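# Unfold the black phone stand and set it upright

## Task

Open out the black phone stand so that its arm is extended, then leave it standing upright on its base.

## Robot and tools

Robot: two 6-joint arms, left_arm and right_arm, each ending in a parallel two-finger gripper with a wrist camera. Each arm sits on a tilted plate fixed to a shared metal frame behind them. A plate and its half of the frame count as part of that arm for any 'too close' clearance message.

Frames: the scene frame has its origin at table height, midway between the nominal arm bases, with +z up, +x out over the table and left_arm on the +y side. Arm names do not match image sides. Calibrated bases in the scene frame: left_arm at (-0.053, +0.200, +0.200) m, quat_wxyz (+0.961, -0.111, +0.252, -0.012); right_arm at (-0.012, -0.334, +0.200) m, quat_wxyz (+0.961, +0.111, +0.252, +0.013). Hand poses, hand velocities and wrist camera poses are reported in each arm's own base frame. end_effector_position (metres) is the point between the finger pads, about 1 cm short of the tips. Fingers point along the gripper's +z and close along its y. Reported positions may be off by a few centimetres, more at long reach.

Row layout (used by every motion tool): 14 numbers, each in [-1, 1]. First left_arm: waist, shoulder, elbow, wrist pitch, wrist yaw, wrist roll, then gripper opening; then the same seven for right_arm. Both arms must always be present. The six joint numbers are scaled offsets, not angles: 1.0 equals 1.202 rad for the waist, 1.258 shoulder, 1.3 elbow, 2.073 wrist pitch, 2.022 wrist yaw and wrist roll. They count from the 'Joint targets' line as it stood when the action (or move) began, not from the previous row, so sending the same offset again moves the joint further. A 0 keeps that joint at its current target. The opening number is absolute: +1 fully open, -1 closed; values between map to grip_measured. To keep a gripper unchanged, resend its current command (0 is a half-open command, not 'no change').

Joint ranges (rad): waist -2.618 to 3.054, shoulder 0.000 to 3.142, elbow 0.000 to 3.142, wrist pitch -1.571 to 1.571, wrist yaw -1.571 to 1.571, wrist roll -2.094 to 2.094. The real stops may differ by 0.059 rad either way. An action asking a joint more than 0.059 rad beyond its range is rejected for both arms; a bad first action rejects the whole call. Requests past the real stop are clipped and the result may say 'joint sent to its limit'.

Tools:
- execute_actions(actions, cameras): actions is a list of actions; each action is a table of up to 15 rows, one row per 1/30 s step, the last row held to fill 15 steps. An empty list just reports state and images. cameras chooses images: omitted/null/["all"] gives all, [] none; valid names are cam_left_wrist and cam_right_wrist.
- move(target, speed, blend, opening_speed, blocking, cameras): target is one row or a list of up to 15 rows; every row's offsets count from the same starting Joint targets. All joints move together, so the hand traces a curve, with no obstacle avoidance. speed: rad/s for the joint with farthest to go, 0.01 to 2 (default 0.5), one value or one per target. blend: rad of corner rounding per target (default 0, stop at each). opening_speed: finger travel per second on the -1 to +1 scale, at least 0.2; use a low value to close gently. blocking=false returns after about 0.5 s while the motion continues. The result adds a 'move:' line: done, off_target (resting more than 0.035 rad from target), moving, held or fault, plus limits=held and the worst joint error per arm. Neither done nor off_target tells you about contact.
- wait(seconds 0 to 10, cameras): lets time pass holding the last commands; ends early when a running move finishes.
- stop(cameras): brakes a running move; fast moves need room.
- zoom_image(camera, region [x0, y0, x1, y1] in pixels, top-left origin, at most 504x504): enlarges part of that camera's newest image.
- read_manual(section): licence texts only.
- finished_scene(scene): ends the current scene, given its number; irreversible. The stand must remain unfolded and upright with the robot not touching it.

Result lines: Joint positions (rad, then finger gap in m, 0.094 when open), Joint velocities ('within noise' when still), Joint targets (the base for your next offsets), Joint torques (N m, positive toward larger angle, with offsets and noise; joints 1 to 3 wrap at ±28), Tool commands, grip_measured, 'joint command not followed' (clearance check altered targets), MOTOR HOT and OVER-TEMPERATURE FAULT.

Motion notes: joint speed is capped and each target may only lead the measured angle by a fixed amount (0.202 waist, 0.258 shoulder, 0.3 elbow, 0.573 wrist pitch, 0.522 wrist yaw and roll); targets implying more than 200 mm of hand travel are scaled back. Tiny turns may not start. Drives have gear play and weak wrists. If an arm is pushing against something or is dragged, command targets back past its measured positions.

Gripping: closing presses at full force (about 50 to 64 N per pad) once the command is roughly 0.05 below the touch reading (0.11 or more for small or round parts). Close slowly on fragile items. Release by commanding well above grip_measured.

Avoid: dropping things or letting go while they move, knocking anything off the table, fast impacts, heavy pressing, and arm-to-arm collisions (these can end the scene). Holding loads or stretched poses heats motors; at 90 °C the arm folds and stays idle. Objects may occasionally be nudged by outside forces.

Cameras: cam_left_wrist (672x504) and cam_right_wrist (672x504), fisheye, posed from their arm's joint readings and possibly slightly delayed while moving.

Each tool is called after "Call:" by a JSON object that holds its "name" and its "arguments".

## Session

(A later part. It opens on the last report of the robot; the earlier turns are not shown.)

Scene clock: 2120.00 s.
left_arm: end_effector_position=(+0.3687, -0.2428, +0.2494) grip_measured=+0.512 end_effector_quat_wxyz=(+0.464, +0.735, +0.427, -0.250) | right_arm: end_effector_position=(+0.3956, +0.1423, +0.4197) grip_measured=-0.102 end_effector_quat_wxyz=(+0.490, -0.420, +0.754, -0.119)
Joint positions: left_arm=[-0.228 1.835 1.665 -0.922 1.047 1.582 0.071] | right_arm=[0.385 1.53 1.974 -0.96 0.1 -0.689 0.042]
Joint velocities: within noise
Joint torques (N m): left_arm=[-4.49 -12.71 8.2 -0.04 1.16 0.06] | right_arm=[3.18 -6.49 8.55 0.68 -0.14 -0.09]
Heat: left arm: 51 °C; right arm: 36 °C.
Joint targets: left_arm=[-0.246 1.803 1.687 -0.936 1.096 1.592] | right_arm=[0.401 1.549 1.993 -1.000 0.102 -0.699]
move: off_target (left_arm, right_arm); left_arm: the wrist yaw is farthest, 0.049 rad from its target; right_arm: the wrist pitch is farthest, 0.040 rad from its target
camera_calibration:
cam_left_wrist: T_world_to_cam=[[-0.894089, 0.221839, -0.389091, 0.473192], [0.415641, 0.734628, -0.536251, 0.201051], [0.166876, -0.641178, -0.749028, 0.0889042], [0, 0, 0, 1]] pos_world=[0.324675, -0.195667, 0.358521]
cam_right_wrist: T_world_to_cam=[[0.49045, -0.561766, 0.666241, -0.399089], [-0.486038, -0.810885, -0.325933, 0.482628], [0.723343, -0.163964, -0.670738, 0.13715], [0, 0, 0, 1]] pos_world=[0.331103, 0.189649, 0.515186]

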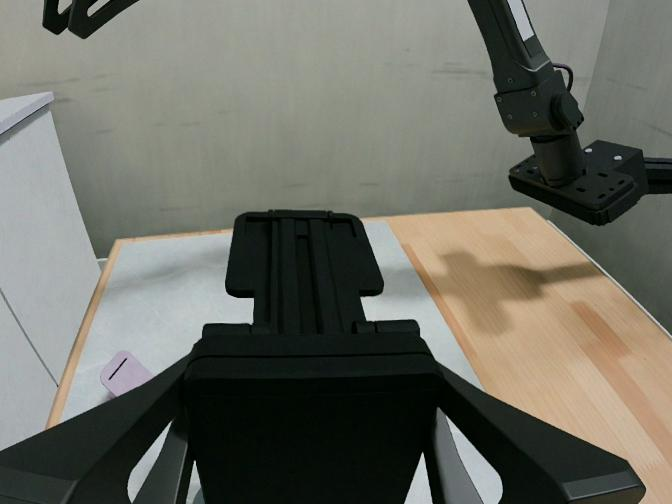

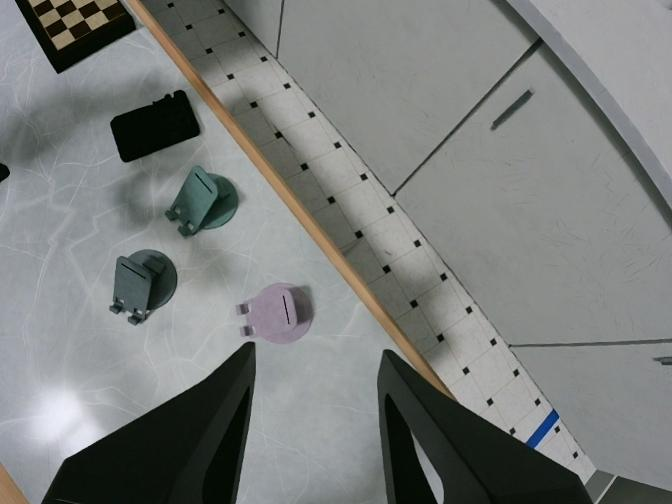

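Call:
{"name": "move", "arguments": {"target": [0,0,0,0,0,0,-0.2,0.348,0.0636,0,-0.0297,0.0398,-0.039,-0.1], "speed": 0.6}}

Scene clock: 2128.03 s.
left_arm: end_effector_position=(+0.3687, -0.2428, +0.2494) grip_measured=+0.512 end_effector_quat_wxyz=(+0.464, +0.735, +0.427, -0.250) | right_arm: end_effector_position=(+0.3231, +0.2909, +0.3729) grip_measured=-0.102 end_effector_quat_wxyz=(-0.437, +0.607, -0.659, +0.074)
Joint positions: left_arm=[-0.228 1.835 1.665 -0.922 1.047 1.582 0.071] | right_arm=[0.804 1.616 1.974 -1.022 0.18 -0.772 0.042]
Joint velocities: within noise
Joint torques (N m): left_arm=[-4.49 -12.71 8.2 -0.04 1.16 0.07] | right_arm=[4.25 -5.52 7.94 0.66 -0.18 -0.07]
Heat: left arm: 51 °C; right arm: 34 °C.
Joint targets: left_arm=[-0.246 1.803 1.687 -0.936 1.096 1.592] | right_arm=[0.819 1.629 1.993 -1.061 0.183 -0.778]
move: off_target (left_arm, right_arm); left_arm: the wrist yaw is farthest, 0.049 rad from its target; right_arm: the wrist pitch is farthest, 0.039 rad from its target
camera_calibration:
cam_left_wrist: T_world_to_cam=[[-0.894089, 0.221839, -0.389091, 0.473192], [0.415641, 0.734628, -0.536251, 0.201051], [0.166876, -0.641178, -0.749028, 0.0889042], [0, 0, 0, 1]] pos_world=[0.324675, -0.195667, 0.358521]
cam_right_wrist: T_world_to_cam=[[0.691729, -0.195771, 0.695115, -0.431164], [-0.141096, -0.980641, -0.135777, 0.419635], [0.708239, -0.00415669, -0.705961, 0.15413], [0, 0, 0, 1]] pos_world=[0.248297, 0.327743, 0.465495]

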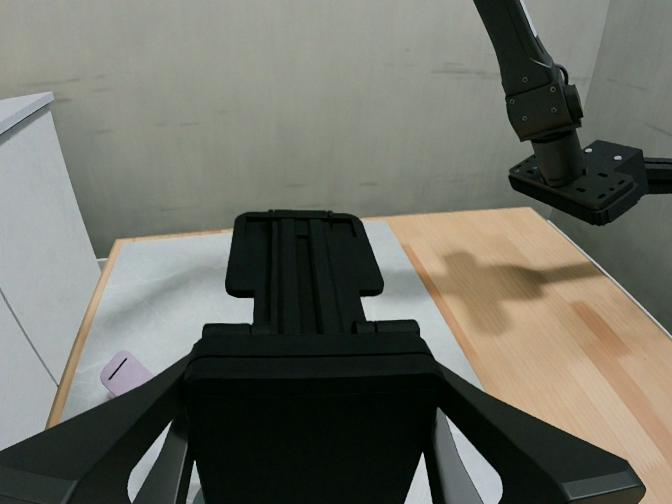

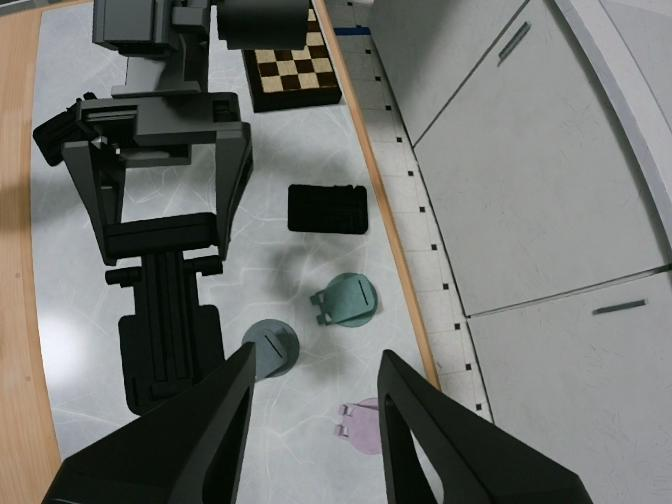

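Excellent view.

Call:
{"name": "zoom_image", "arguments": {"camera": "cam_right_wrist", "region": [70, 190, 290, 430]}}

Scaled by 2.100 from the camera's 672x504 image, which has a finer 960x720 frame.

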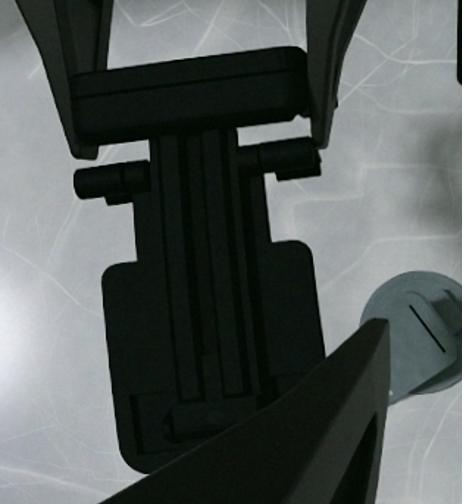

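Call:
{"name": "move", "arguments": {"target": [0,0,0,0,0,0,-0.2,0.01,-0.005,-0.1946,0,0,0,-0.1], "speed": 0.3}}

Scene clock: 2146.07 s.
left_arm: end_effector_position=(+0.3687, -0.2428, +0.2494) grip_measured=+0.512 end_effector_quat_wxyz=(+0.464, +0.735, +0.427, -0.250) | right_arm: end_effector_position=(+0.3124, +0.2813, +0.2817) grip_measured=-0.102 end_effector_quat_wxyz=(-0.329, +0.647, -0.683, +0.080)
Joint positions: left_arm=[-0.228 1.835 1.665 -0.922 1.047 1.582 0.071] | right_arm=[0.807 1.616 1.748 -1.033 0.182 -0.772 0.042]
Joint velocities: within noise
Joint torques (N m): left_arm=[-4.49 -12.71 8.2 -0.04 1.16 0.07] | right_arm=[5.26 -6.06 5.59 0.5 -0.18 -0.07]
Heat: left arm: 51 °C; right arm: 34 °C.
Joint targets: left_arm=[-0.246 1.803 1.687 -0.936 1.096 1.592] | right_arm=[0.831 1.623 1.740 -1.061 0.183 -0.778]
move: off_target (left_arm); left_arm: the wrist yaw is farthest, 0.049 rad from its target
camera_calibration:
cam_left_wrist: T_world_to_cam=[[-0.894089, 0.221839, -0.389091, 0.473192], [0.415641, 0.734628, -0.536251, 0.201051], [0.166876, -0.641178, -0.749028, 0.0889042], [0, 0, 0, 1]] pos_world=[0.324675, -0.195667, 0.358521]
cam_right_wrist: T_world_to_cam=[[0.79772, -0.083191, 0.597263, -0.399489], [-0.145607, -0.987705, 0.0569015, 0.345442], [0.585186, -0.132357, -0.800025, 0.198268], [0, 0, 0, 1]] pos_world=[0.252955, 0.334203, 0.377563]

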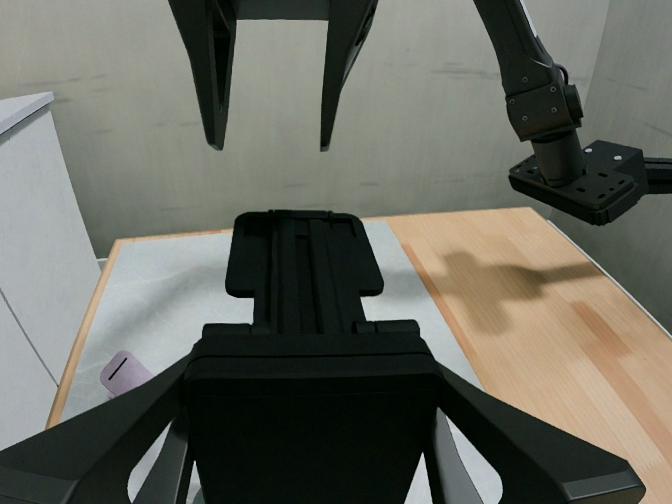

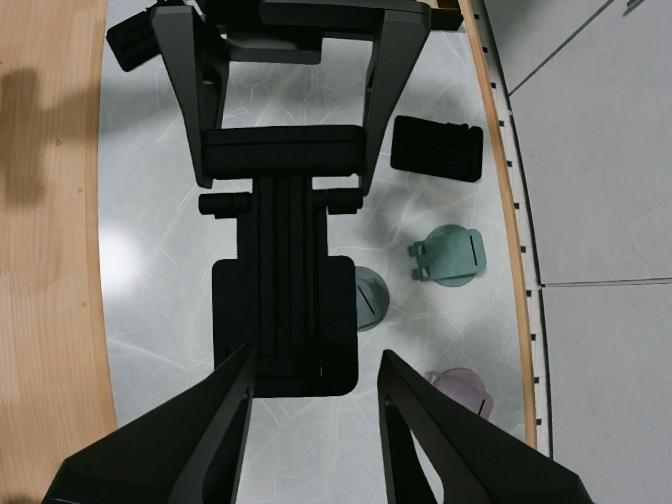

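Call:
{"name": "move", "arguments": {"target": [0,0,0,0,0,0,-0.2,0.0,0.0262,-0.1077,0.0835,0,0,-0.1], "speed": 0.25}}

Scene clock: 2165.17 s.
left_arm: end_effector_position=(+0.3684, -0.2426, +0.2490) grip_measured=+0.512 end_effector_quat_wxyz=(+0.463, +0.735, +0.428, -0.250) | right_arm: end_effector_position=(+0.3192, +0.2885, +0.2382) grip_measured=-0.102 end_effector_quat_wxyz=(-0.312, +0.652, -0.686, +0.082)
Joint positions: left_arm=[-0.228 1.835 1.665 -0.925 1.045 1.582 0.071] | right_arm=[0.809 1.637 1.613 -0.913 0.185 -0.772 0.042]
Joint velocities: within noise
Joint torques (N m): left_arm=[-4.49 -12.7 8.2 -0.02 1.17 0.07] | right_arm=[5.33 -5.39 5.22 0.96 -0.21 -0.07]
Heat: left arm: 51 °C; right arm: 34 °C.
Joint targets: left_arm=[-0.246 1.803 1.687 -0.936 1.096 1.592] | right_arm=[0.831 1.656 1.600 -0.888 0.183 -0.778]
move: off_target (left_arm); left_arm: the wrist yaw is farthest, 0.051 rad from its target
camera_calibration:
cam_left_wrist: T_world_to_cam=[[-0.895285, 0.221992, -0.386244, 0.472489], [0.413686, 0.736003, -0.535877, 0.201746], [0.165316, -0.639546, -0.750767, 0.090163], [0, 0, 0, 1]] pos_world=[0.324647, -0.195711, 0.358299]
cam_right_wrist: T_world_to_cam=[[0.811636, -0.0667898, 0.580333, -0.383469], [-0.144211, -0.985603, 0.0882573, 0.347518], [0.566083, -0.155323, -0.809583, 0.175515], [0, 0, 0, 1]] pos_world=[0.261997, 0.344165, 0.333962]

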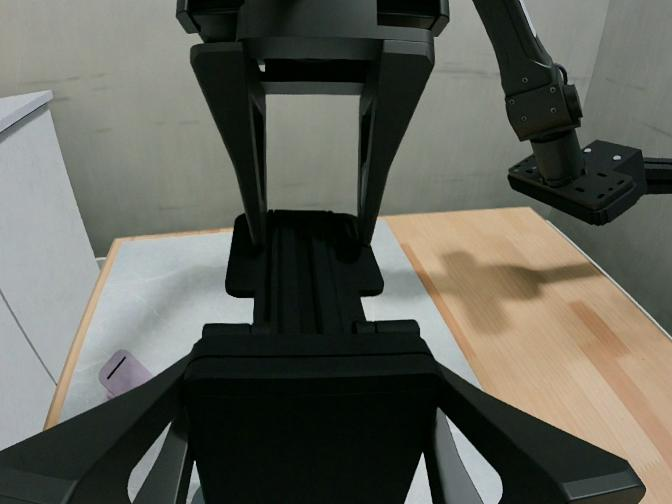

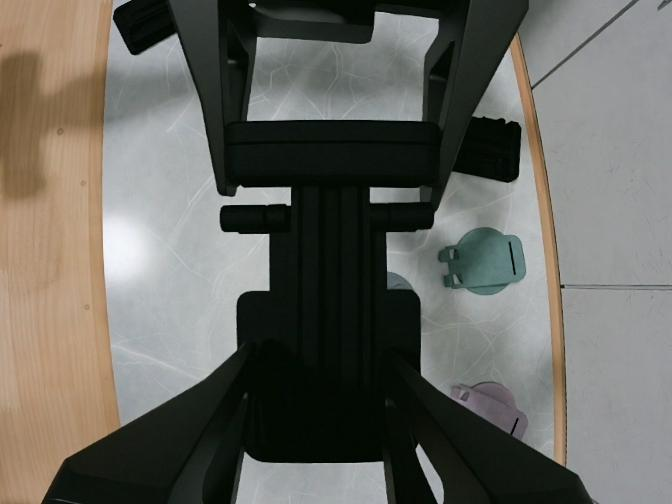

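Call:
{"name": "move", "arguments": {"target": [0,0,0,0,0,0,-0.2,0.0125,0.034,0.05,-0.012,0.004,0,-0.1], "speed": 0.25, "cameras": ["cam_right_wrist"]}}

Scene clock: 2192.20 s.
left_arm: end_effector_position=(+0.3686, -0.2422, +0.2482) grip_measured=+0.512 end_effector_quat_wxyz=(+0.461, +0.735, +0.429, -0.249) | right_arm: end_effector_position=(+0.3214, +0.2998, +0.2347) grip_measured=-0.102 end_effector_quat_wxyz=(-0.309, +0.658, -0.681, +0.081)
Joint positions: left_arm=[-0.228 1.835 1.665 -0.926 1.041 1.582 0.071] | right_arm=[0.824 1.676 1.644 -0.912 0.188 -0.774 0.042]
Joint velocities: within noise
Joint torques (N m): left_arm=[-4.48 -12.7 8.18 0 1.22 0.06] | right_arm=[5.5 -5.33 8.23 0.71 -0.15 -0.07]
Heat: left arm: 52 °C; right arm: 33 °C.
Joint targets: left_arm=[-0.246 1.803 1.687 -0.936 1.096 1.592] | right_arm=[0.846 1.699 1.665 -0.913 0.191 -0.778]
move: off_target (left_arm); left_arm: the wrist yaw is farthest, 0.055 rad from its target
camera_calibration:
cam_right_wrist: T_world_to_cam=[[0.813629, -0.0507546, 0.579164, -0.387601], [-0.129485, -0.98698, 0.0954117, 0.353249], [0.566781, -0.152623, -0.809608, 0.172111], [0, 0, 0, 1]] pos_world=[0.263555, 0.355246, 0.330123]
Images, in order (width x height): cam_right_wrist 672x504.

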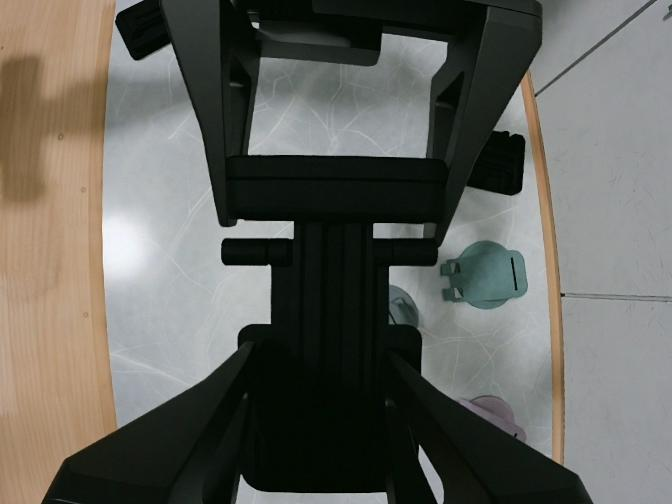

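Call:
{"name": "move", "arguments": {"target": [0,0,0,0,0,0,-0.2,-0.003,0.004,0.02,-0.009,-0.002,0,-0.1], "speed": 0.25, "cameras": ["cam_right_wrist"]}}

Scene clock: 2204.97 s.
left_arm: end_effector_position=(+0.3686, -0.2422, +0.2482) grip_measured=+0.512 end_effector_quat_wxyz=(+0.461, +0.735, +0.429, -0.249) | right_arm: end_effector_position=(+0.3244, +0.3030, +0.2398) grip_measured=-0.102 end_effector_quat_wxyz=(-0.316, +0.656, -0.680, +0.081)
Joint positions: left_arm=[-0.228 1.835 1.665 -0.926 1.041 1.582 0.071] | right_arm=[0.824 1.685 1.667 -0.912 0.188 -0.774 0.042]
Joint velocities: within noise
Joint torques (N m): left_arm=[-4.49 -12.7 8.2 0 1.22 0.06] | right_arm=[5.24 -5.67 8.51 0.55 -0.2 -0.07]
Heat: left arm: 52 °C; right arm: 32 °C.
Joint targets: left_arm=[-0.246 1.803 1.687 -0.936 1.096 1.592] | right_arm=[0.842 1.704 1.691 -0.932 0.187 -0.778]
move: off_target (left_arm); left_arm: the wrist yaw is farthest, 0.055 rad from its target
camera_calibration:
cam_right_wrist: T_world_to_cam=[[0.808165, -0.0566589, 0.586224, -0.39098], [-0.130327, -0.98789, 0.0841881, 0.359576], [0.574355, -0.144439, -0.805763, 0.169214], [0, 0, 0, 1]] pos_world=[0.26565, 0.35751, 0.335276]
Images, in order (width x height): cam_right_wrist 672x504.

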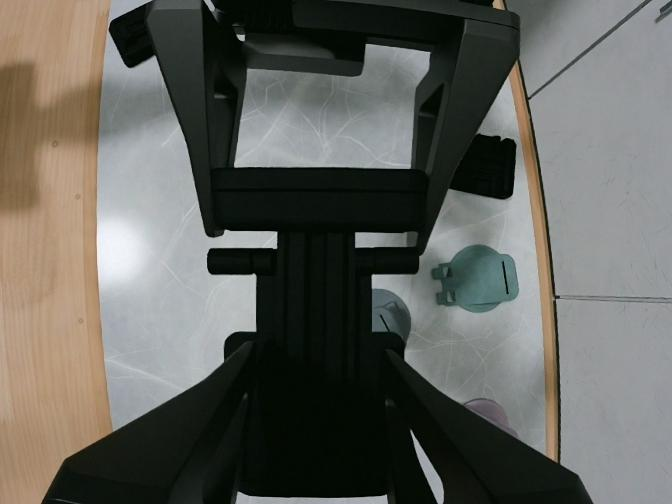

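Call:
{"name": "move", "arguments": {"target": [0,0,0,0,0,0,-0.2,-0.035,0.009,-0.081,0.059,-0.007,-0.009,-0.1], "speed": 0.12}}

Scene clock: 2226.20 s.
left_arm: end_effector_position=(+0.3723, -0.2386, +0.2423) grip_measured=+0.512 end_effector_quat_wxyz=(+0.452, +0.740, +0.439, -0.235) | right_arm: end_effector_position=(+0.3316, +0.3049, +0.2261) grip_measured=-0.102 end_effector_quat_wxyz=(-0.321, +0.658, -0.676, +0.083)
Joint positions: left_arm=[-0.226 1.835 1.663 -0.926 1.001 1.582 0.071] | right_arm=[0.813 1.688 1.607 -0.835 0.183 -0.794 0.042]
Joint velocities: within noise
Joint torques (N m): left_arm=[-4.67 -12.71 8.18 0 1.67 0.06] | right_arm=[2.89 -5.15 4.68 0.99 -0.31 -0.06]
Heat: left arm: 52 °C; right arm: 32 °C.
Joint targets: left_arm=[-0.246 1.803 1.687 -0.936 1.096 1.592] | right_arm=[0.800 1.715 1.585 -0.809 0.173 -0.796]
move: off_target (left_arm); left_arm: the wrist yaw is farthest, 0.095 rad from its target
camera_calibration:
cam_left_wrist: T_world_to_cam=[[-0.897806, 0.217518, -0.382923, 0.471596], [0.400374, 0.765306, -0.503991, 0.197861], [0.183426, -0.605799, -0.774185, 0.0940745], [0, 0, 0, 1]] pos_world=[0.326928, -0.197015, 0.353136]
cam_right_wrist: T_world_to_cam=[[0.800965, -0.0515674, 0.596487, -0.390114], [-0.12381, -0.989015, 0.0807506, 0.362463], [0.58577, -0.138529, -0.79855, 0.147061], [0, 0, 0, 1]] pos_world=[0.271201, 0.358736, 0.320864]

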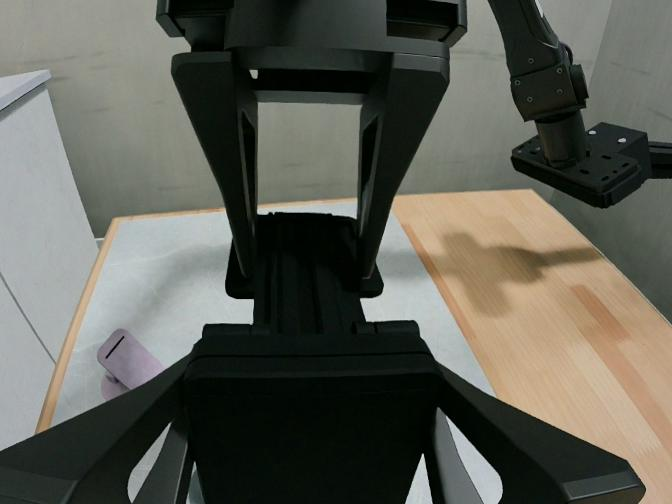

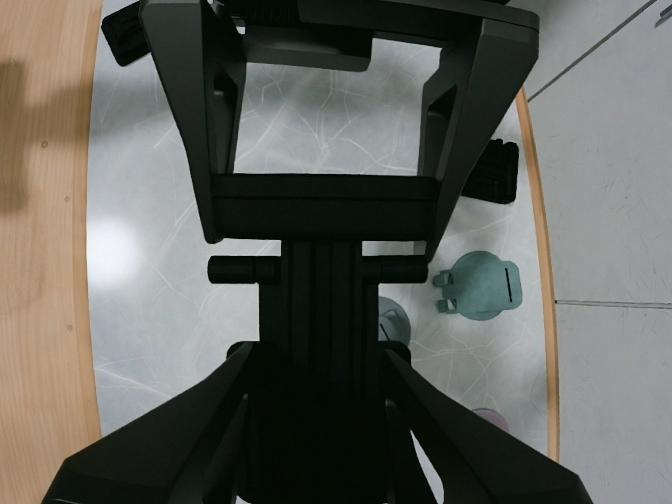

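Call:
{"name": "move", "arguments": {"target": [0,0,0,0,0,0,-0.2,-0.021,-0.01,-0.045,0.026,-0.008,-0.009,-0.1], "speed": 0.12}}

Scene clock: 2235.93 s.
left_arm: end_effector_position=(+0.3775, -0.2328, +0.2367) grip_measured=+0.512 end_effector_quat_wxyz=(+0.443, +0.743, +0.452, -0.218) | right_arm: end_effector_position=(+0.3395, +0.3057, +0.2159) grip_measured=-0.102 end_effector_quat_wxyz=(-0.331, +0.659, -0.672, +0.078)
Joint positions: left_arm=[-0.22 1.835 1.663 -0.926 0.958 1.58 0.071] | right_arm=[0.792 1.688 1.555 -0.76 0.157 -0.815 0.042]
Joint velocities: within noise
Joint torques (N m): left_arm=[-5.19 -12.72 8.18 0 2.15 0.08] | right_arm=[2.58 -6.13 4.14 0.81 -0.21 -0.05]
Heat: left arm: 52 °C; right arm: 32 °C.
Joint targets: left_arm=[-0.246 1.803 1.687 -0.936 1.096 1.592] | right_arm=[0.775 1.702 1.527 -0.755 0.156 -0.814]
move: off_target (left_arm); left_arm: the wrist yaw is farthest, 0.138 rad from its target
camera_calibration:
cam_left_wrist: T_world_to_cam=[[-0.900703, 0.207964, -0.381425, 0.471355], [0.383246, 0.793828, -0.472186, 0.194045], [0.204588, -0.571479, -0.794705, 0.0971231], [0, 0, 0, 1]] pos_world=[0.330314, -0.196559, 0.348596]
cam_right_wrist: T_world_to_cam=[[0.79669, -0.0539904, 0.601971, -0.389341], [-0.113212, -0.991704, 0.0608867, 0.366554], [0.59369, -0.116658, -0.796193, 0.124541], [0, 0, 0, 1]] pos_world=[0.277744, 0.357021, 0.311212]

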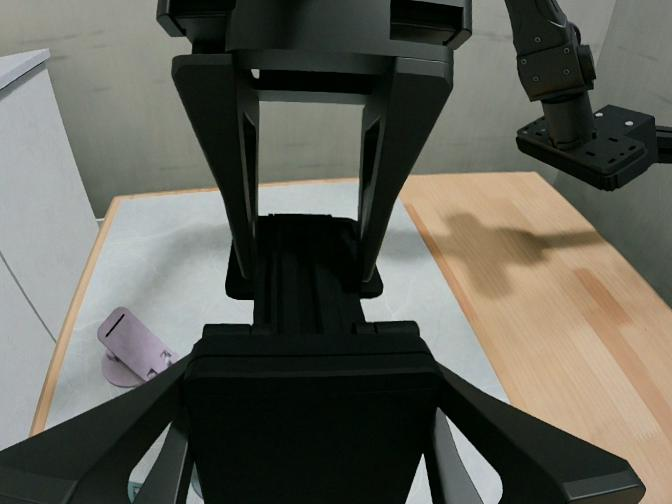

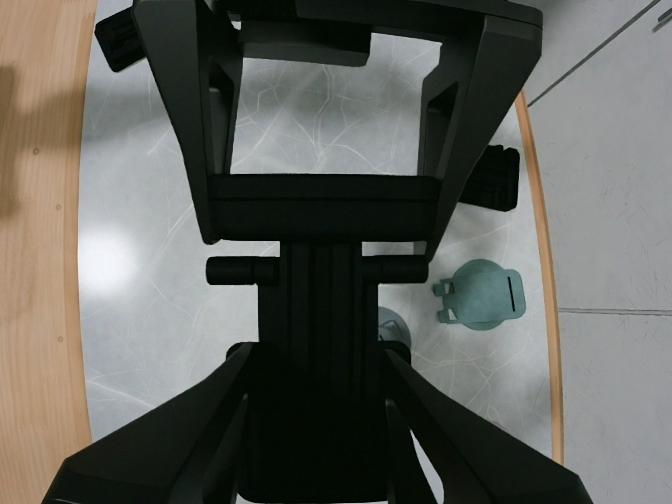

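Call:
{"name": "move", "arguments": {"target": [0,0,0,0,0.05,0,-0.2,0,0,0,0,0,0,-0.1], "speed": 0.12}}

Scene clock: 2241.23 s.
left_arm: end_effector_position=(+0.3777, -0.2322, +0.2375) grip_measured=+0.512 end_effector_quat_wxyz=(+0.445, +0.741, +0.452, -0.220) | right_arm: end_effector_position=(+0.3397, +0.3063, +0.2164) grip_measured=-0.102 end_effector_quat_wxyz=(-0.332, +0.658, -0.671, +0.077)
Joint positions: left_arm=[-0.217 1.835 1.663 -0.926 0.964 1.578 0.071] | right_arm=[0.792 1.688 1.555 -0.757 0.156 -0.815 0.042]
Joint velocities: within noise
Joint torques (N m): left_arm=[-5.39 -12.74 8.18 0 3.23 0.1] | right_arm=[2.56 -6.13 4.16 0.78 -0.19 -0.04]
Heat: left arm: 52 °C; right arm: 32 °C.
Joint targets: left_arm=[-0.246 1.803 1.687 -0.936 1.197 1.592] | right_arm=[0.775 1.702 1.527 -0.755 0.156 -0.814]
move: off_target (left_arm); left_arm: the wrist yaw is farthest, 0.233 rad from its target
camera_calibration:
cam_left_wrist: T_world_to_cam=[[-0.901874, 0.204932, -0.380298, 0.47116], [0.38122, 0.791644, -0.477463, 0.19536], [0.203213, -0.575589, -0.792087, 0.0970275], [0, 0, 0, 1]] pos_world=[0.330734, -0.195364, 0.349313]
cam_right_wrist: T_world_to_cam=[[0.795956, -0.0550433, 0.602846, -0.389381], [-0.112333, -0.991991, 0.0577423, 0.367647], [0.59484, -0.11368, -0.795765, 0.123427], [0, 0, 0, 1]] pos_world=[0.27781, 0.357301, 0.311728]

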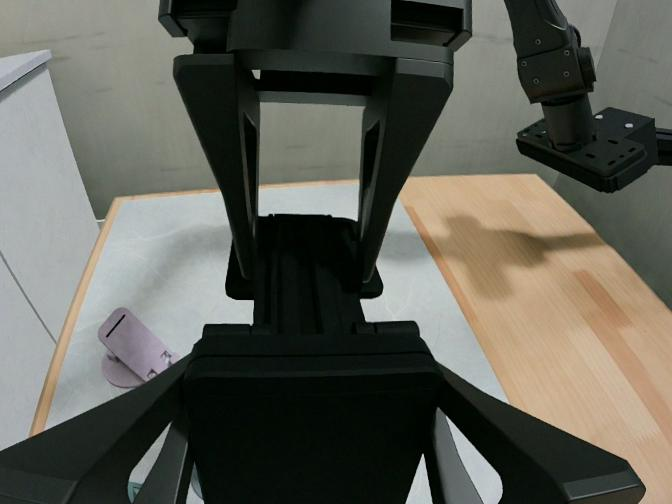

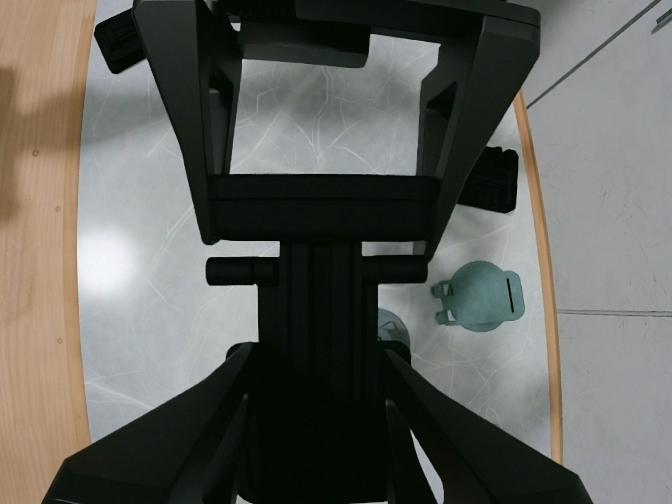

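Call:
{"name": "move", "arguments": {"target": [0,0,0,0,-0.05,0,-0.2,0.04,-0.0175,0.133,-0.101,0.019,0.024,-0.1], "speed": 0.2, "cameras": ["cam_right_wrist"]}}

Scene clock: 2288.50 s.
left_arm: end_effector_position=(+0.3693, -0.2413, +0.2476) grip_measured=+0.512 end_effector_quat_wxyz=(+0.460, +0.735, +0.432, -0.248) | right_arm: end_effector_position=(+0.3311, +0.2939, +0.2405) grip_measured=-0.102 end_effector_quat_wxyz=(-0.311, +0.651, -0.687, +0.086)
Joint positions: left_arm=[-0.226 1.835 1.665 -0.926 1.036 1.58 0.071] | right_arm=[0.8 1.688 1.678 -0.927 0.189 -0.778 0.042]
Joint velocities: within noise
Joint torques (N m): left_arm=[-4.6 -12.71 8.18 0 1.28 0.08] | right_arm=[5.56 -7.62 8.35 0.37 -0.13 0.08]
Heat: left arm: 52 °C; right arm: 33 °C.
Joint targets: left_arm=[-0.246 1.803 1.687 -0.936 1.096 1.592] | right_arm=[0.823 1.680 1.700 -0.965 0.195 -0.766]
move: off_target (left_arm, right_arm); left_arm: the wrist yaw is farthest, 0.060 rad from its target; right_arm: the wrist pitch is farthest, 0.037 rad from its target
camera_calibration:
cam_right_wrist: T_world_to_cam=[[0.808564, -0.0690971, 0.584337, -0.393361], [-0.151576, -0.984025, 0.0933802, 0.355108], [0.56855, -0.164075, -0.806121, 0.172402], [0, 0, 0, 1]] pos_world=[0.273864, 0.350542, 0.335672]
Images, in order (width x height): cam_right_wrist 672x504.

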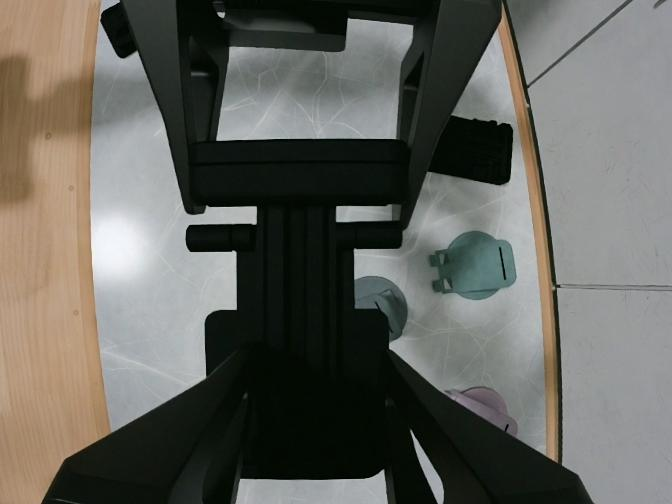

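Call:
{"name": "move", "arguments": {"target": [0,0,0,0,0,0,-0.2,0.064,0.089,0.1,-0.012,0.0143,0.0188,-0.1], "speed": 0.25}}

Scene clock: 2294.00 s.
left_arm: end_effector_position=(+0.3691, -0.2416, +0.2480) grip_measured=+0.512 end_effector_quat_wxyz=(+0.461, +0.735, +0.430, -0.248) | right_arm: end_effector_position=(+0.3253, +0.3320, +0.2491) grip_measured=-0.102 end_effector_quat_wxyz=(-0.321, +0.658, -0.676, +0.083)
Joint positions: left_arm=[-0.226 1.835 1.665 -0.926 1.039 1.582 0.071] | right_arm=[0.878 1.775 1.805 -0.956 0.221 -0.74 0.042]
Joint velocities: within noise
Joint torques (N m): left_arm=[-4.59 -12.71 8.18 0 1.25 0.07] | right_arm=[6.04 -6.19 8.51 0.48 -0.15 0.07]
Heat: left arm: 52 °C; right arm: 33 °C.
Joint targets: left_arm=[-0.246 1.803 1.687 -0.936 1.096 1.592] | right_arm=[0.900 1.792 1.830 -0.990 0.224 -0.728]
move: off_target (left_arm); left_arm: the wrist yaw is farthest, 0.057 rad from its target
camera_calibration:
cam_left_wrist: T_world_to_cam=[[-0.896347, 0.22029, -0.384753, 0.472127], [0.41034, 0.740813, -0.531805, 0.201555], [0.167879, -0.634562, -0.754419, 0.0911709], [0, 0, 0, 1]] pos_world=[0.325178, -0.195466, 0.357622]
cam_right_wrist: T_world_to_cam=[[0.801477, -0.0526147, 0.595707, -0.397044], [-0.124378, -0.989006, 0.0799883, 0.387048], [0.584949, -0.138201, -0.799209, 0.173197], [0, 0, 0, 1]] pos_world=[0.26505, 0.385838, 0.343982]

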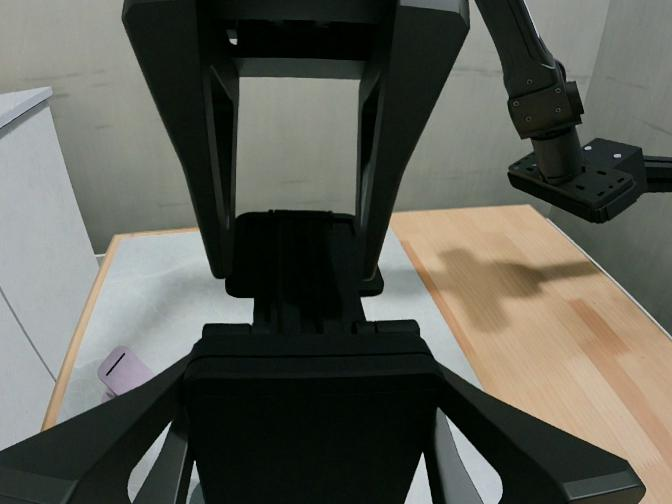

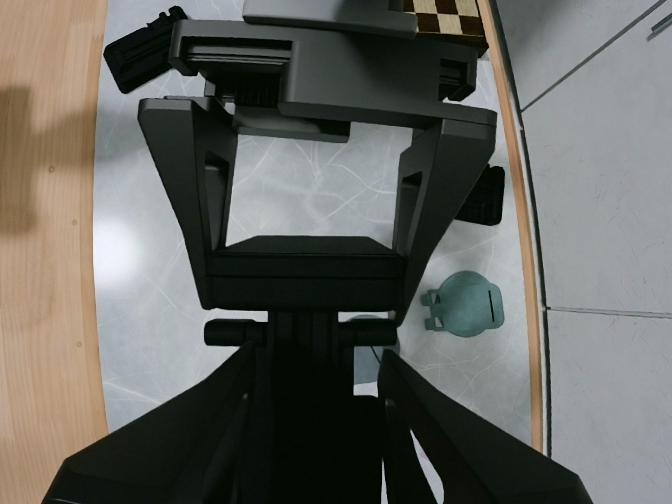

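Call:
{"name": "move", "arguments": {"target": [0,0,0,0,0,0,-0.2,-0.033,-0.0215,-0.093,0.06,-0.0025,0.004,-0.1], "speed": 0.15}}

Scene clock: 2310.93 s.
left_arm: end_effector_position=(+0.3700, -0.2406, +0.2458) grip_measured=+0.512 end_effector_quat_wxyz=(+0.458, +0.737, +0.434, -0.244) | right_arm: end_effector_position=(+0.3275, +0.3298, +0.2266) grip_measured=-0.102 end_effector_quat_wxyz=(-0.310, +0.656, -0.683, +0.084)
Joint positions: left_arm=[-0.226 1.835 1.663 -0.926 1.027 1.582 0.071] | right_arm=[0.872 1.775 1.727 -0.901 0.223 -0.731 0.042]
Joint velocities: within noise
Joint torques (N m): left_arm=[-4.6 -12.71 8.18 0 1.38 0.07] | right_arm=[3.4 -8.16 4.88 1.08 -0.22 0.08]
Heat: left arm: 53 °C; right arm: 32 °C.
Joint targets: left_arm=[-0.246 1.803 1.687 -0.936 1.096 1.592] | right_arm=[0.860 1.765 1.709 -0.865 0.219 -0.720]
move: off_target (left_arm, right_arm); left_arm: the wrist yaw is farthest, 0.069 rad from its target; right_arm: the wrist pitch is farthest, 0.036 rad from its target
camera_calibration:
cam_left_wrist: T_world_to_cam=[[-0.897209, 0.219496, -0.383193, 0.471632], [0.40668, 0.748895, -0.523229, 0.200525], [0.172125, -0.625283, -0.76118, 0.0923053], [0, 0, 0, 1]] pos_world=[0.325715, -0.195976, 0.355907]
cam_right_wrist: T_world_to_cam=[[0.810471, -0.056176, 0.583079, -0.384442], [-0.137028, -0.985955, 0.0954766, 0.386552], [0.569527, -0.157279, -0.806785, 0.166701], [0, 0, 0, 1]] pos_world=[0.269607, 0.385745, 0.321746]

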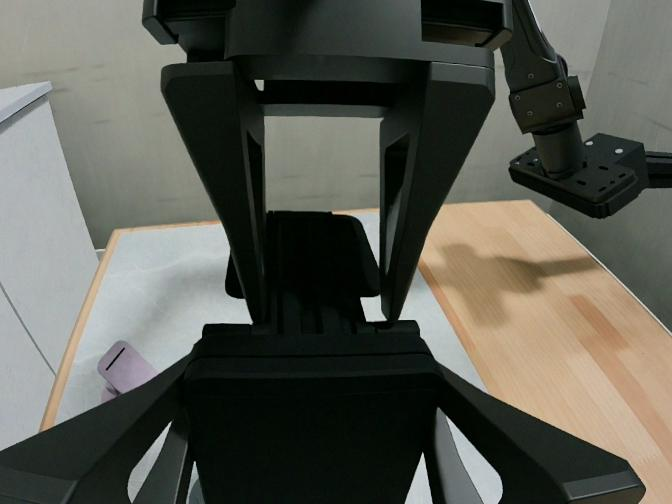

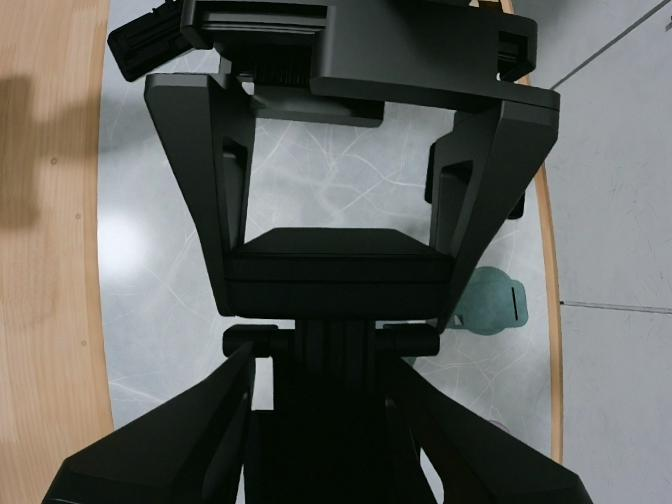

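Call:
{"name": "move", "arguments": {"target": [0,0,0,0,0,0,-0.2,0.008,0.032,0.062,-0.042,0,-0.005,-0.1], "speed": 0.15, "cameras": ["cam_right_wrist"]}}

Scene clock: 2323.20 s.
left_arm: end_effector_position=(+0.3691, -0.2416, +0.2480) grip_measured=+0.512 end_effector_quat_wxyz=(+0.461, +0.735, +0.430, -0.248) | right_arm: end_effector_position=(+0.3297, +0.3324, +0.2348) grip_measured=-0.102 end_effector_quat_wxyz=(-0.315, +0.654, -0.682, +0.084)
Joint positions: left_arm=[-0.226 1.835 1.665 -0.926 1.039 1.582 0.071] | right_arm=[0.872 1.786 1.767 -0.92 0.223 -0.731 0.042]
Joint velocities: within noise
Joint torques (N m): left_arm=[-4.59 -12.71 8.18 0 1.24 0.07] | right_arm=[4.16 -6.05 8.42 0.47 -0.22 -0.04]
Heat: left arm: 53 °C; right arm: 32 °C.
Joint targets: left_arm=[-0.246 1.803 1.687 -0.936 1.096 1.592] | right_arm=[0.870 1.806 1.790 -0.952 0.219 -0.730]
move: off_target (left_arm); left_arm: the wrist yaw is farthest, 0.057 rad from its target
camera_calibration:
cam_right_wrist: T_world_to_cam=[[0.806424, -0.0609891, 0.588185, -0.389077], [-0.137657, -0.986703, 0.0864211, 0.391216], [0.575093, -0.15066, -0.804096, 0.167767], [0, 0, 0, 1]] pos_world=[0.271133, 0.38756, 0.329941]
Images, in order (width x height): cam_right_wrist 672x504.

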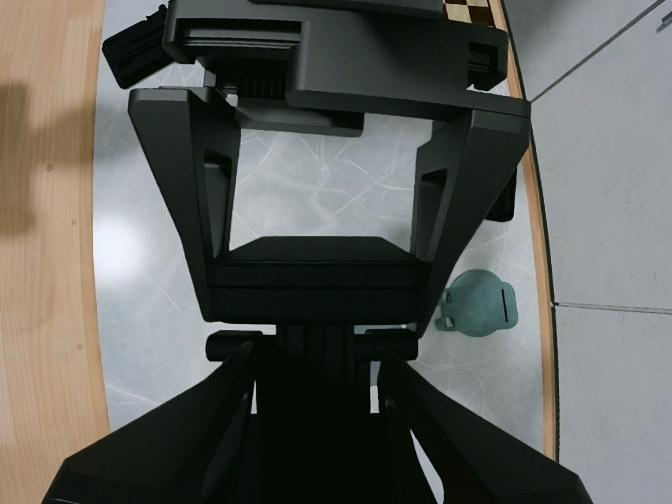

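Call:
{"name": "move", "arguments": {"target": [0,0,0,0,0,0,-0.2,-0.035,-0.0095,-0.08,0.064,-0.009,-0.01,-0.1], "speed": 0.12}}

Scene clock: 2336.07 s.
left_arm: end_effector_position=(+0.3744, -0.2359, +0.2407) grip_measured=+0.512 end_effector_quat_wxyz=(+0.452, +0.743, +0.439, -0.226) | right_arm: end_effector_position=(+0.3415, +0.3275, +0.2218) grip_measured=-0.102 end_effector_quat_wxyz=(-0.319, +0.647, -0.688, +0.082)
Joint positions: left_arm=[-0.222 1.835 1.663 -0.926 0.989 1.595 0.071] | right_arm=[0.839 1.786 1.71 -0.852 0.206 -0.738 0.042]
Joint velocities: within noise
Joint torques (N m): left_arm=[-5.01 -12.74 8.18 0 1.81 -0.01] | right_arm=[3.38 -7.05 4.37 1.04 -0.25 -0.1]
Heat: left arm: 53 °C; right arm: 32 °C.
Joint targets: left_arm=[-0.246 1.803 1.687 -0.936 1.096 1.592] | right_arm=[0.828 1.794 1.686 -0.820 0.200 -0.750]
move: off_target (left_arm); left_arm: the wrist yaw is farthest, 0.107 rad from its target
camera_calibration:
cam_left_wrist: T_world_to_cam=[[-0.892948, 0.21883, -0.393391, 0.473343], [0.404883, 0.772383, -0.489382, 0.190572], [0.196757, -0.59627, -0.778298, 0.0922907], [0, 0, 0, 1]] pos_world=[0.327353, -0.195746, 0.351301]
cam_right_wrist: T_world_to_cam=[[0.805803, -0.0815532, 0.586542, -0.383967], [-0.15351, -0.985381, 0.0738876, 0.396861], [0.571941, -0.149579, -0.806542, 0.151022], [0, 0, 0, 1]] pos_world=[0.283949, 0.382335, 0.317695]

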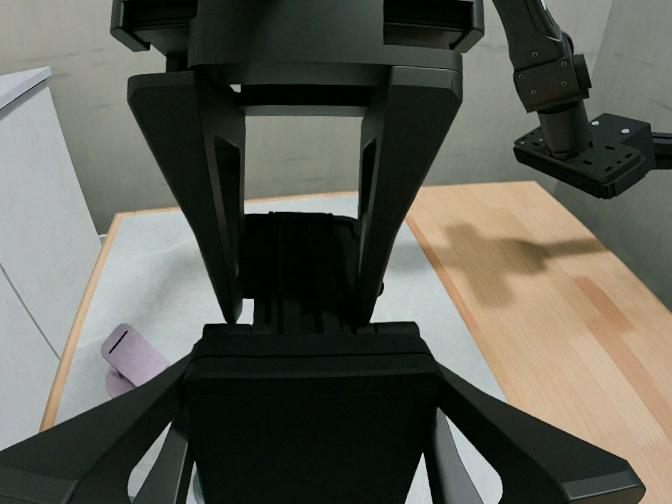

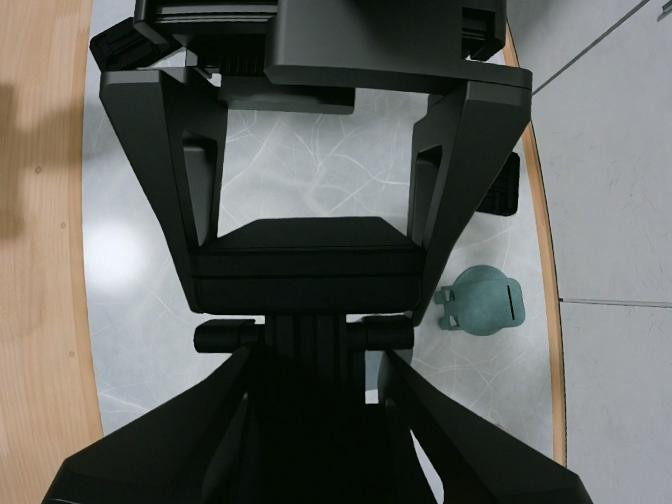

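Call:
{"name": "move", "arguments": {"target": [0,0,0,0,0.075,0,-0.2,-0.008,0,-0.01,0,0,0,-0.1], "speed": 0.12}}

Scene clock: 2341.73 s.
left_arm: end_effector_position=(+0.3735, -0.2358, +0.2444) grip_measured=+0.512 end_effector_quat_wxyz=(+0.459, +0.739, +0.433, -0.234) | right_arm: end_effector_position=(+0.3413, +0.3295, +0.2239) grip_measured=-0.102 end_effector_quat_wxyz=(-0.325, +0.646, -0.687, +0.072)
Joint positions: left_arm=[-0.215 1.835 1.663 -0.926 1.016 1.6 0.071] | right_arm=[0.835 1.78 1.705 -0.84 0.185 -0.738 0.042]
Joint velocities: within noise
Joint torques (N m): left_arm=[-5.65 -12.75 8.18 -0.01 3.22 -0.06] | right_arm=[3.03 -6.58 3.73 0.95 -0.08 -0.09]
Heat: left arm: 53 °C; right arm: 32 °C.
Joint targets: left_arm=[-0.246 1.803 1.687 -0.936 1.248 1.592] | right_arm=[0.818 1.794 1.673 -0.820 0.200 -0.750]
move: off_target (left_arm); left_arm: the wrist yaw is farthest, 0.232 rad from its target
camera_calibration:
cam_left_wrist: T_world_to_cam=[[-0.891581, 0.217143, -0.397407, 0.473978], [0.410835, 0.757019, -0.508072, 0.191403], [0.190521, -0.616256, -0.764154, 0.089585], [0, 0, 0, 1]] pos_world=[0.326888, -0.192609, 0.354065]
cam_right_wrist: T_world_to_cam=[[0.808533, -0.0874661, 0.581915, -0.382803], [-0.145016, -0.988009, 0.0529858, 0.401334], [0.570303, -0.127228, -0.811522, 0.14755], [0, 0, 0, 1]] pos_world=[0.283561, 0.381812, 0.321234]

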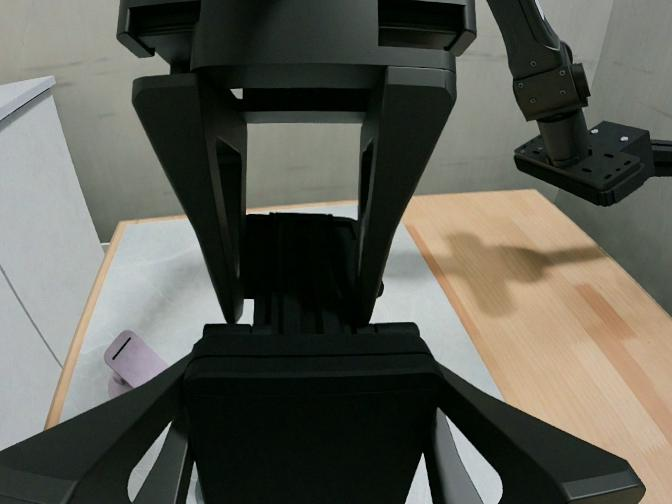

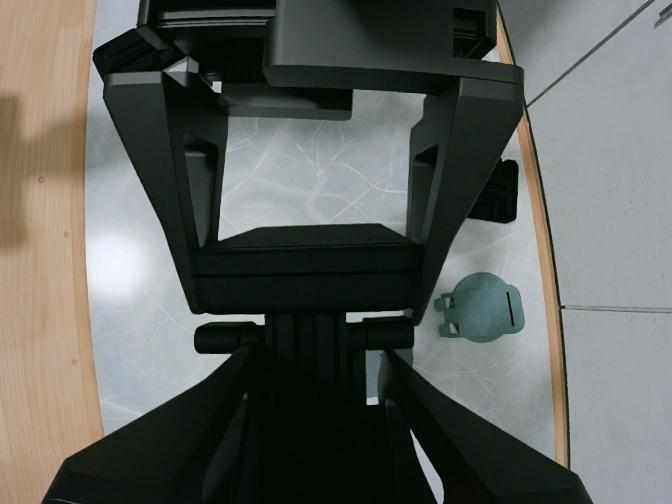

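Call:
{"name": "move", "arguments": {"target": [0,0,0,0,0.06,0,-0.2,0,0,-0.02,0.01,0,0,-0.1], "speed": 0.12}}

Scene clock: 2346.37 s.
left_arm: end_effector_position=(+0.3717, -0.2354, +0.2511) grip_measured=+0.512 end_effector_quat_wxyz=(+0.472, +0.732, +0.425, -0.248) | right_arm: end_effector_position=(+0.3400, +0.3326, +0.2292) grip_measured=-0.102 end_effector_quat_wxyz=(-0.339, +0.644, -0.683, +0.063)
Joint positions: left_arm=[-0.205 1.835 1.663 -0.926 1.065 1.603 0.071] | right_arm=[0.835 1.762 1.687 -0.809 0.168 -0.738 0.042]
Joint velocities: within noise
Joint torques (N m): left_arm=[-6.63 -12.78 8.17 -0.01 4.06 -0.11] | right_arm=[2.97 -5.24 3.15 0.89 0.1 -0.09]
Heat: left arm: 53 °C; right arm: 32 °C.
Joint targets: left_arm=[-0.246 1.803 1.687 -0.936 1.369 1.592] | right_arm=[0.818 1.794 1.647 -0.799 0.200 -0.750]
move: off_target (left_arm, right_arm); left_arm: the wrist yaw is farthest, 0.304 rad from its target; right_arm: the elbow is farthest, 0.040 rad from its target
camera_calibration:
cam_left_wrist: T_world_to_cam=[[-0.891346, 0.211699, -0.400857, 0.474502], [0.417126, 0.729261, -0.542387, 0.194984], [0.177506, -0.650663, -0.738329, 0.085548], [0, 0, 0, 1]] pos_world=[0.326426, -0.186983, 0.359127]
cam_right_wrist: T_world_to_cam=[[0.803185, -0.097488, 0.587699, -0.380783], [-0.135022, -0.990637, 0.0202012, 0.408913], [0.580227, -0.0955775, -0.808827, 0.138364], [0, 0, 0, 1]] pos_world=[0.280769, 0.381187, 0.327438]

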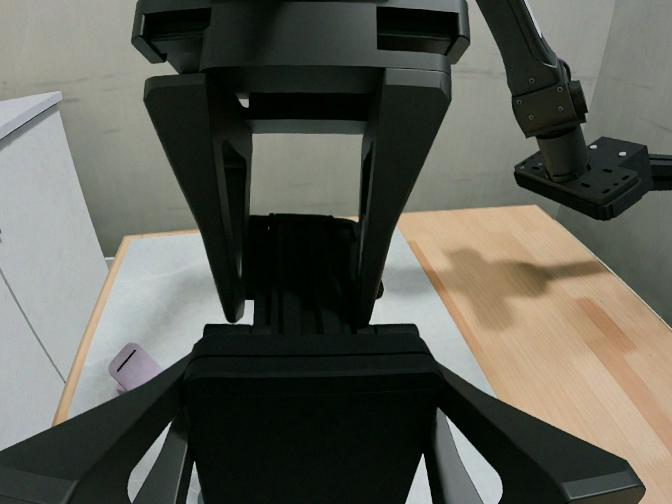

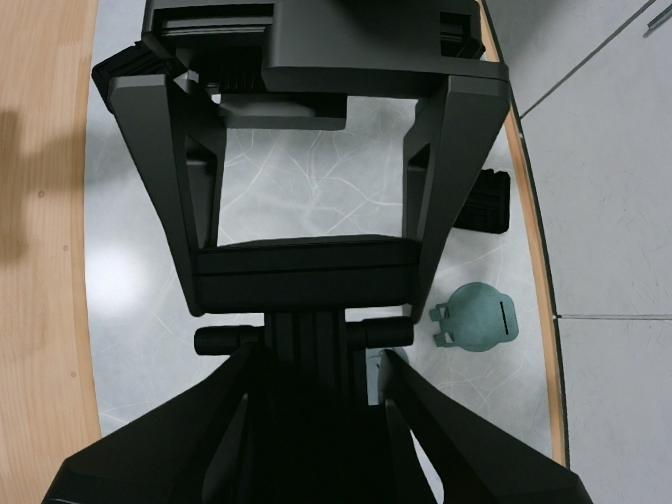

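Call:
{"name": "move", "arguments": {"target": [0,0,0,0,-0.135,0,-0.2,0.04,-0.0015,0.141,-0.092,0.012,0.011,-0.1], "speed": 0.2, "cameras": ["cam_right_wrist"]}}

Scene clock: 2392.00 s.
left_arm: end_effector_position=(+0.3663, -0.2454, +0.2547) grip_measured=+0.512 end_effector_quat_wxyz=(+0.475, +0.733, +0.413, -0.258) | right_arm: end_effector_position=(+0.3323, +0.3233, +0.2458) grip_measured=-0.102 end_effector_quat_wxyz=(-0.315, +0.648, -0.689, +0.078)
Joint positions: left_arm=[-0.228 1.835 1.665 -0.916 1.082 1.592 0.071] | right_arm=[0.847 1.777 1.802 -0.963 0.203 -0.729 0.042]
Joint velocities: within noise
Joint torques (N m): left_arm=[-4.52 -12.71 8.2 -0.09 0.76 -0.06] | right_arm=[5.67 -6.39 8.9 0.49 0.07 0.05]
Heat: left arm: 53 °C; right arm: 32 °C.
Joint targets: left_arm=[-0.246 1.803 1.687 -0.936 1.096 1.592] | right_arm=[0.866 1.792 1.830 -0.990 0.225 -0.728]
move: done
camera_calibration:
cam_right_wrist: T_world_to_cam=[[0.812229, -0.0795704, 0.577886, -0.391591], [-0.150483, -0.985704, 0.0757828, 0.388161], [0.563594, -0.148515, -0.812591, 0.178974], [0, 0, 0, 1]] pos_world=[0.275604, 0.378033, 0.342311]
Images, in order (width x height): cam_right_wrist 672x504.

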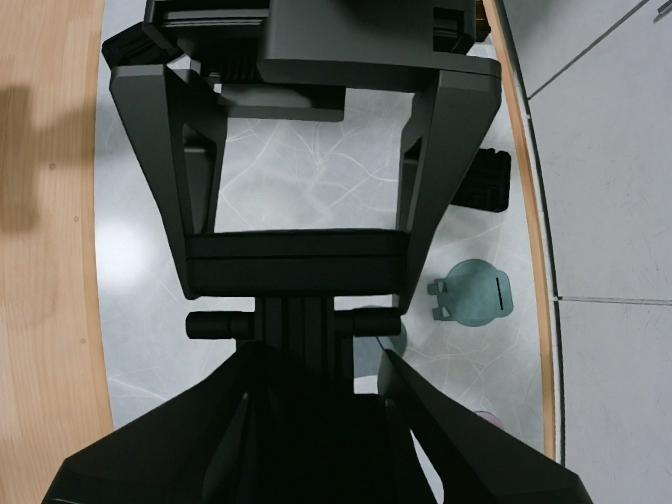

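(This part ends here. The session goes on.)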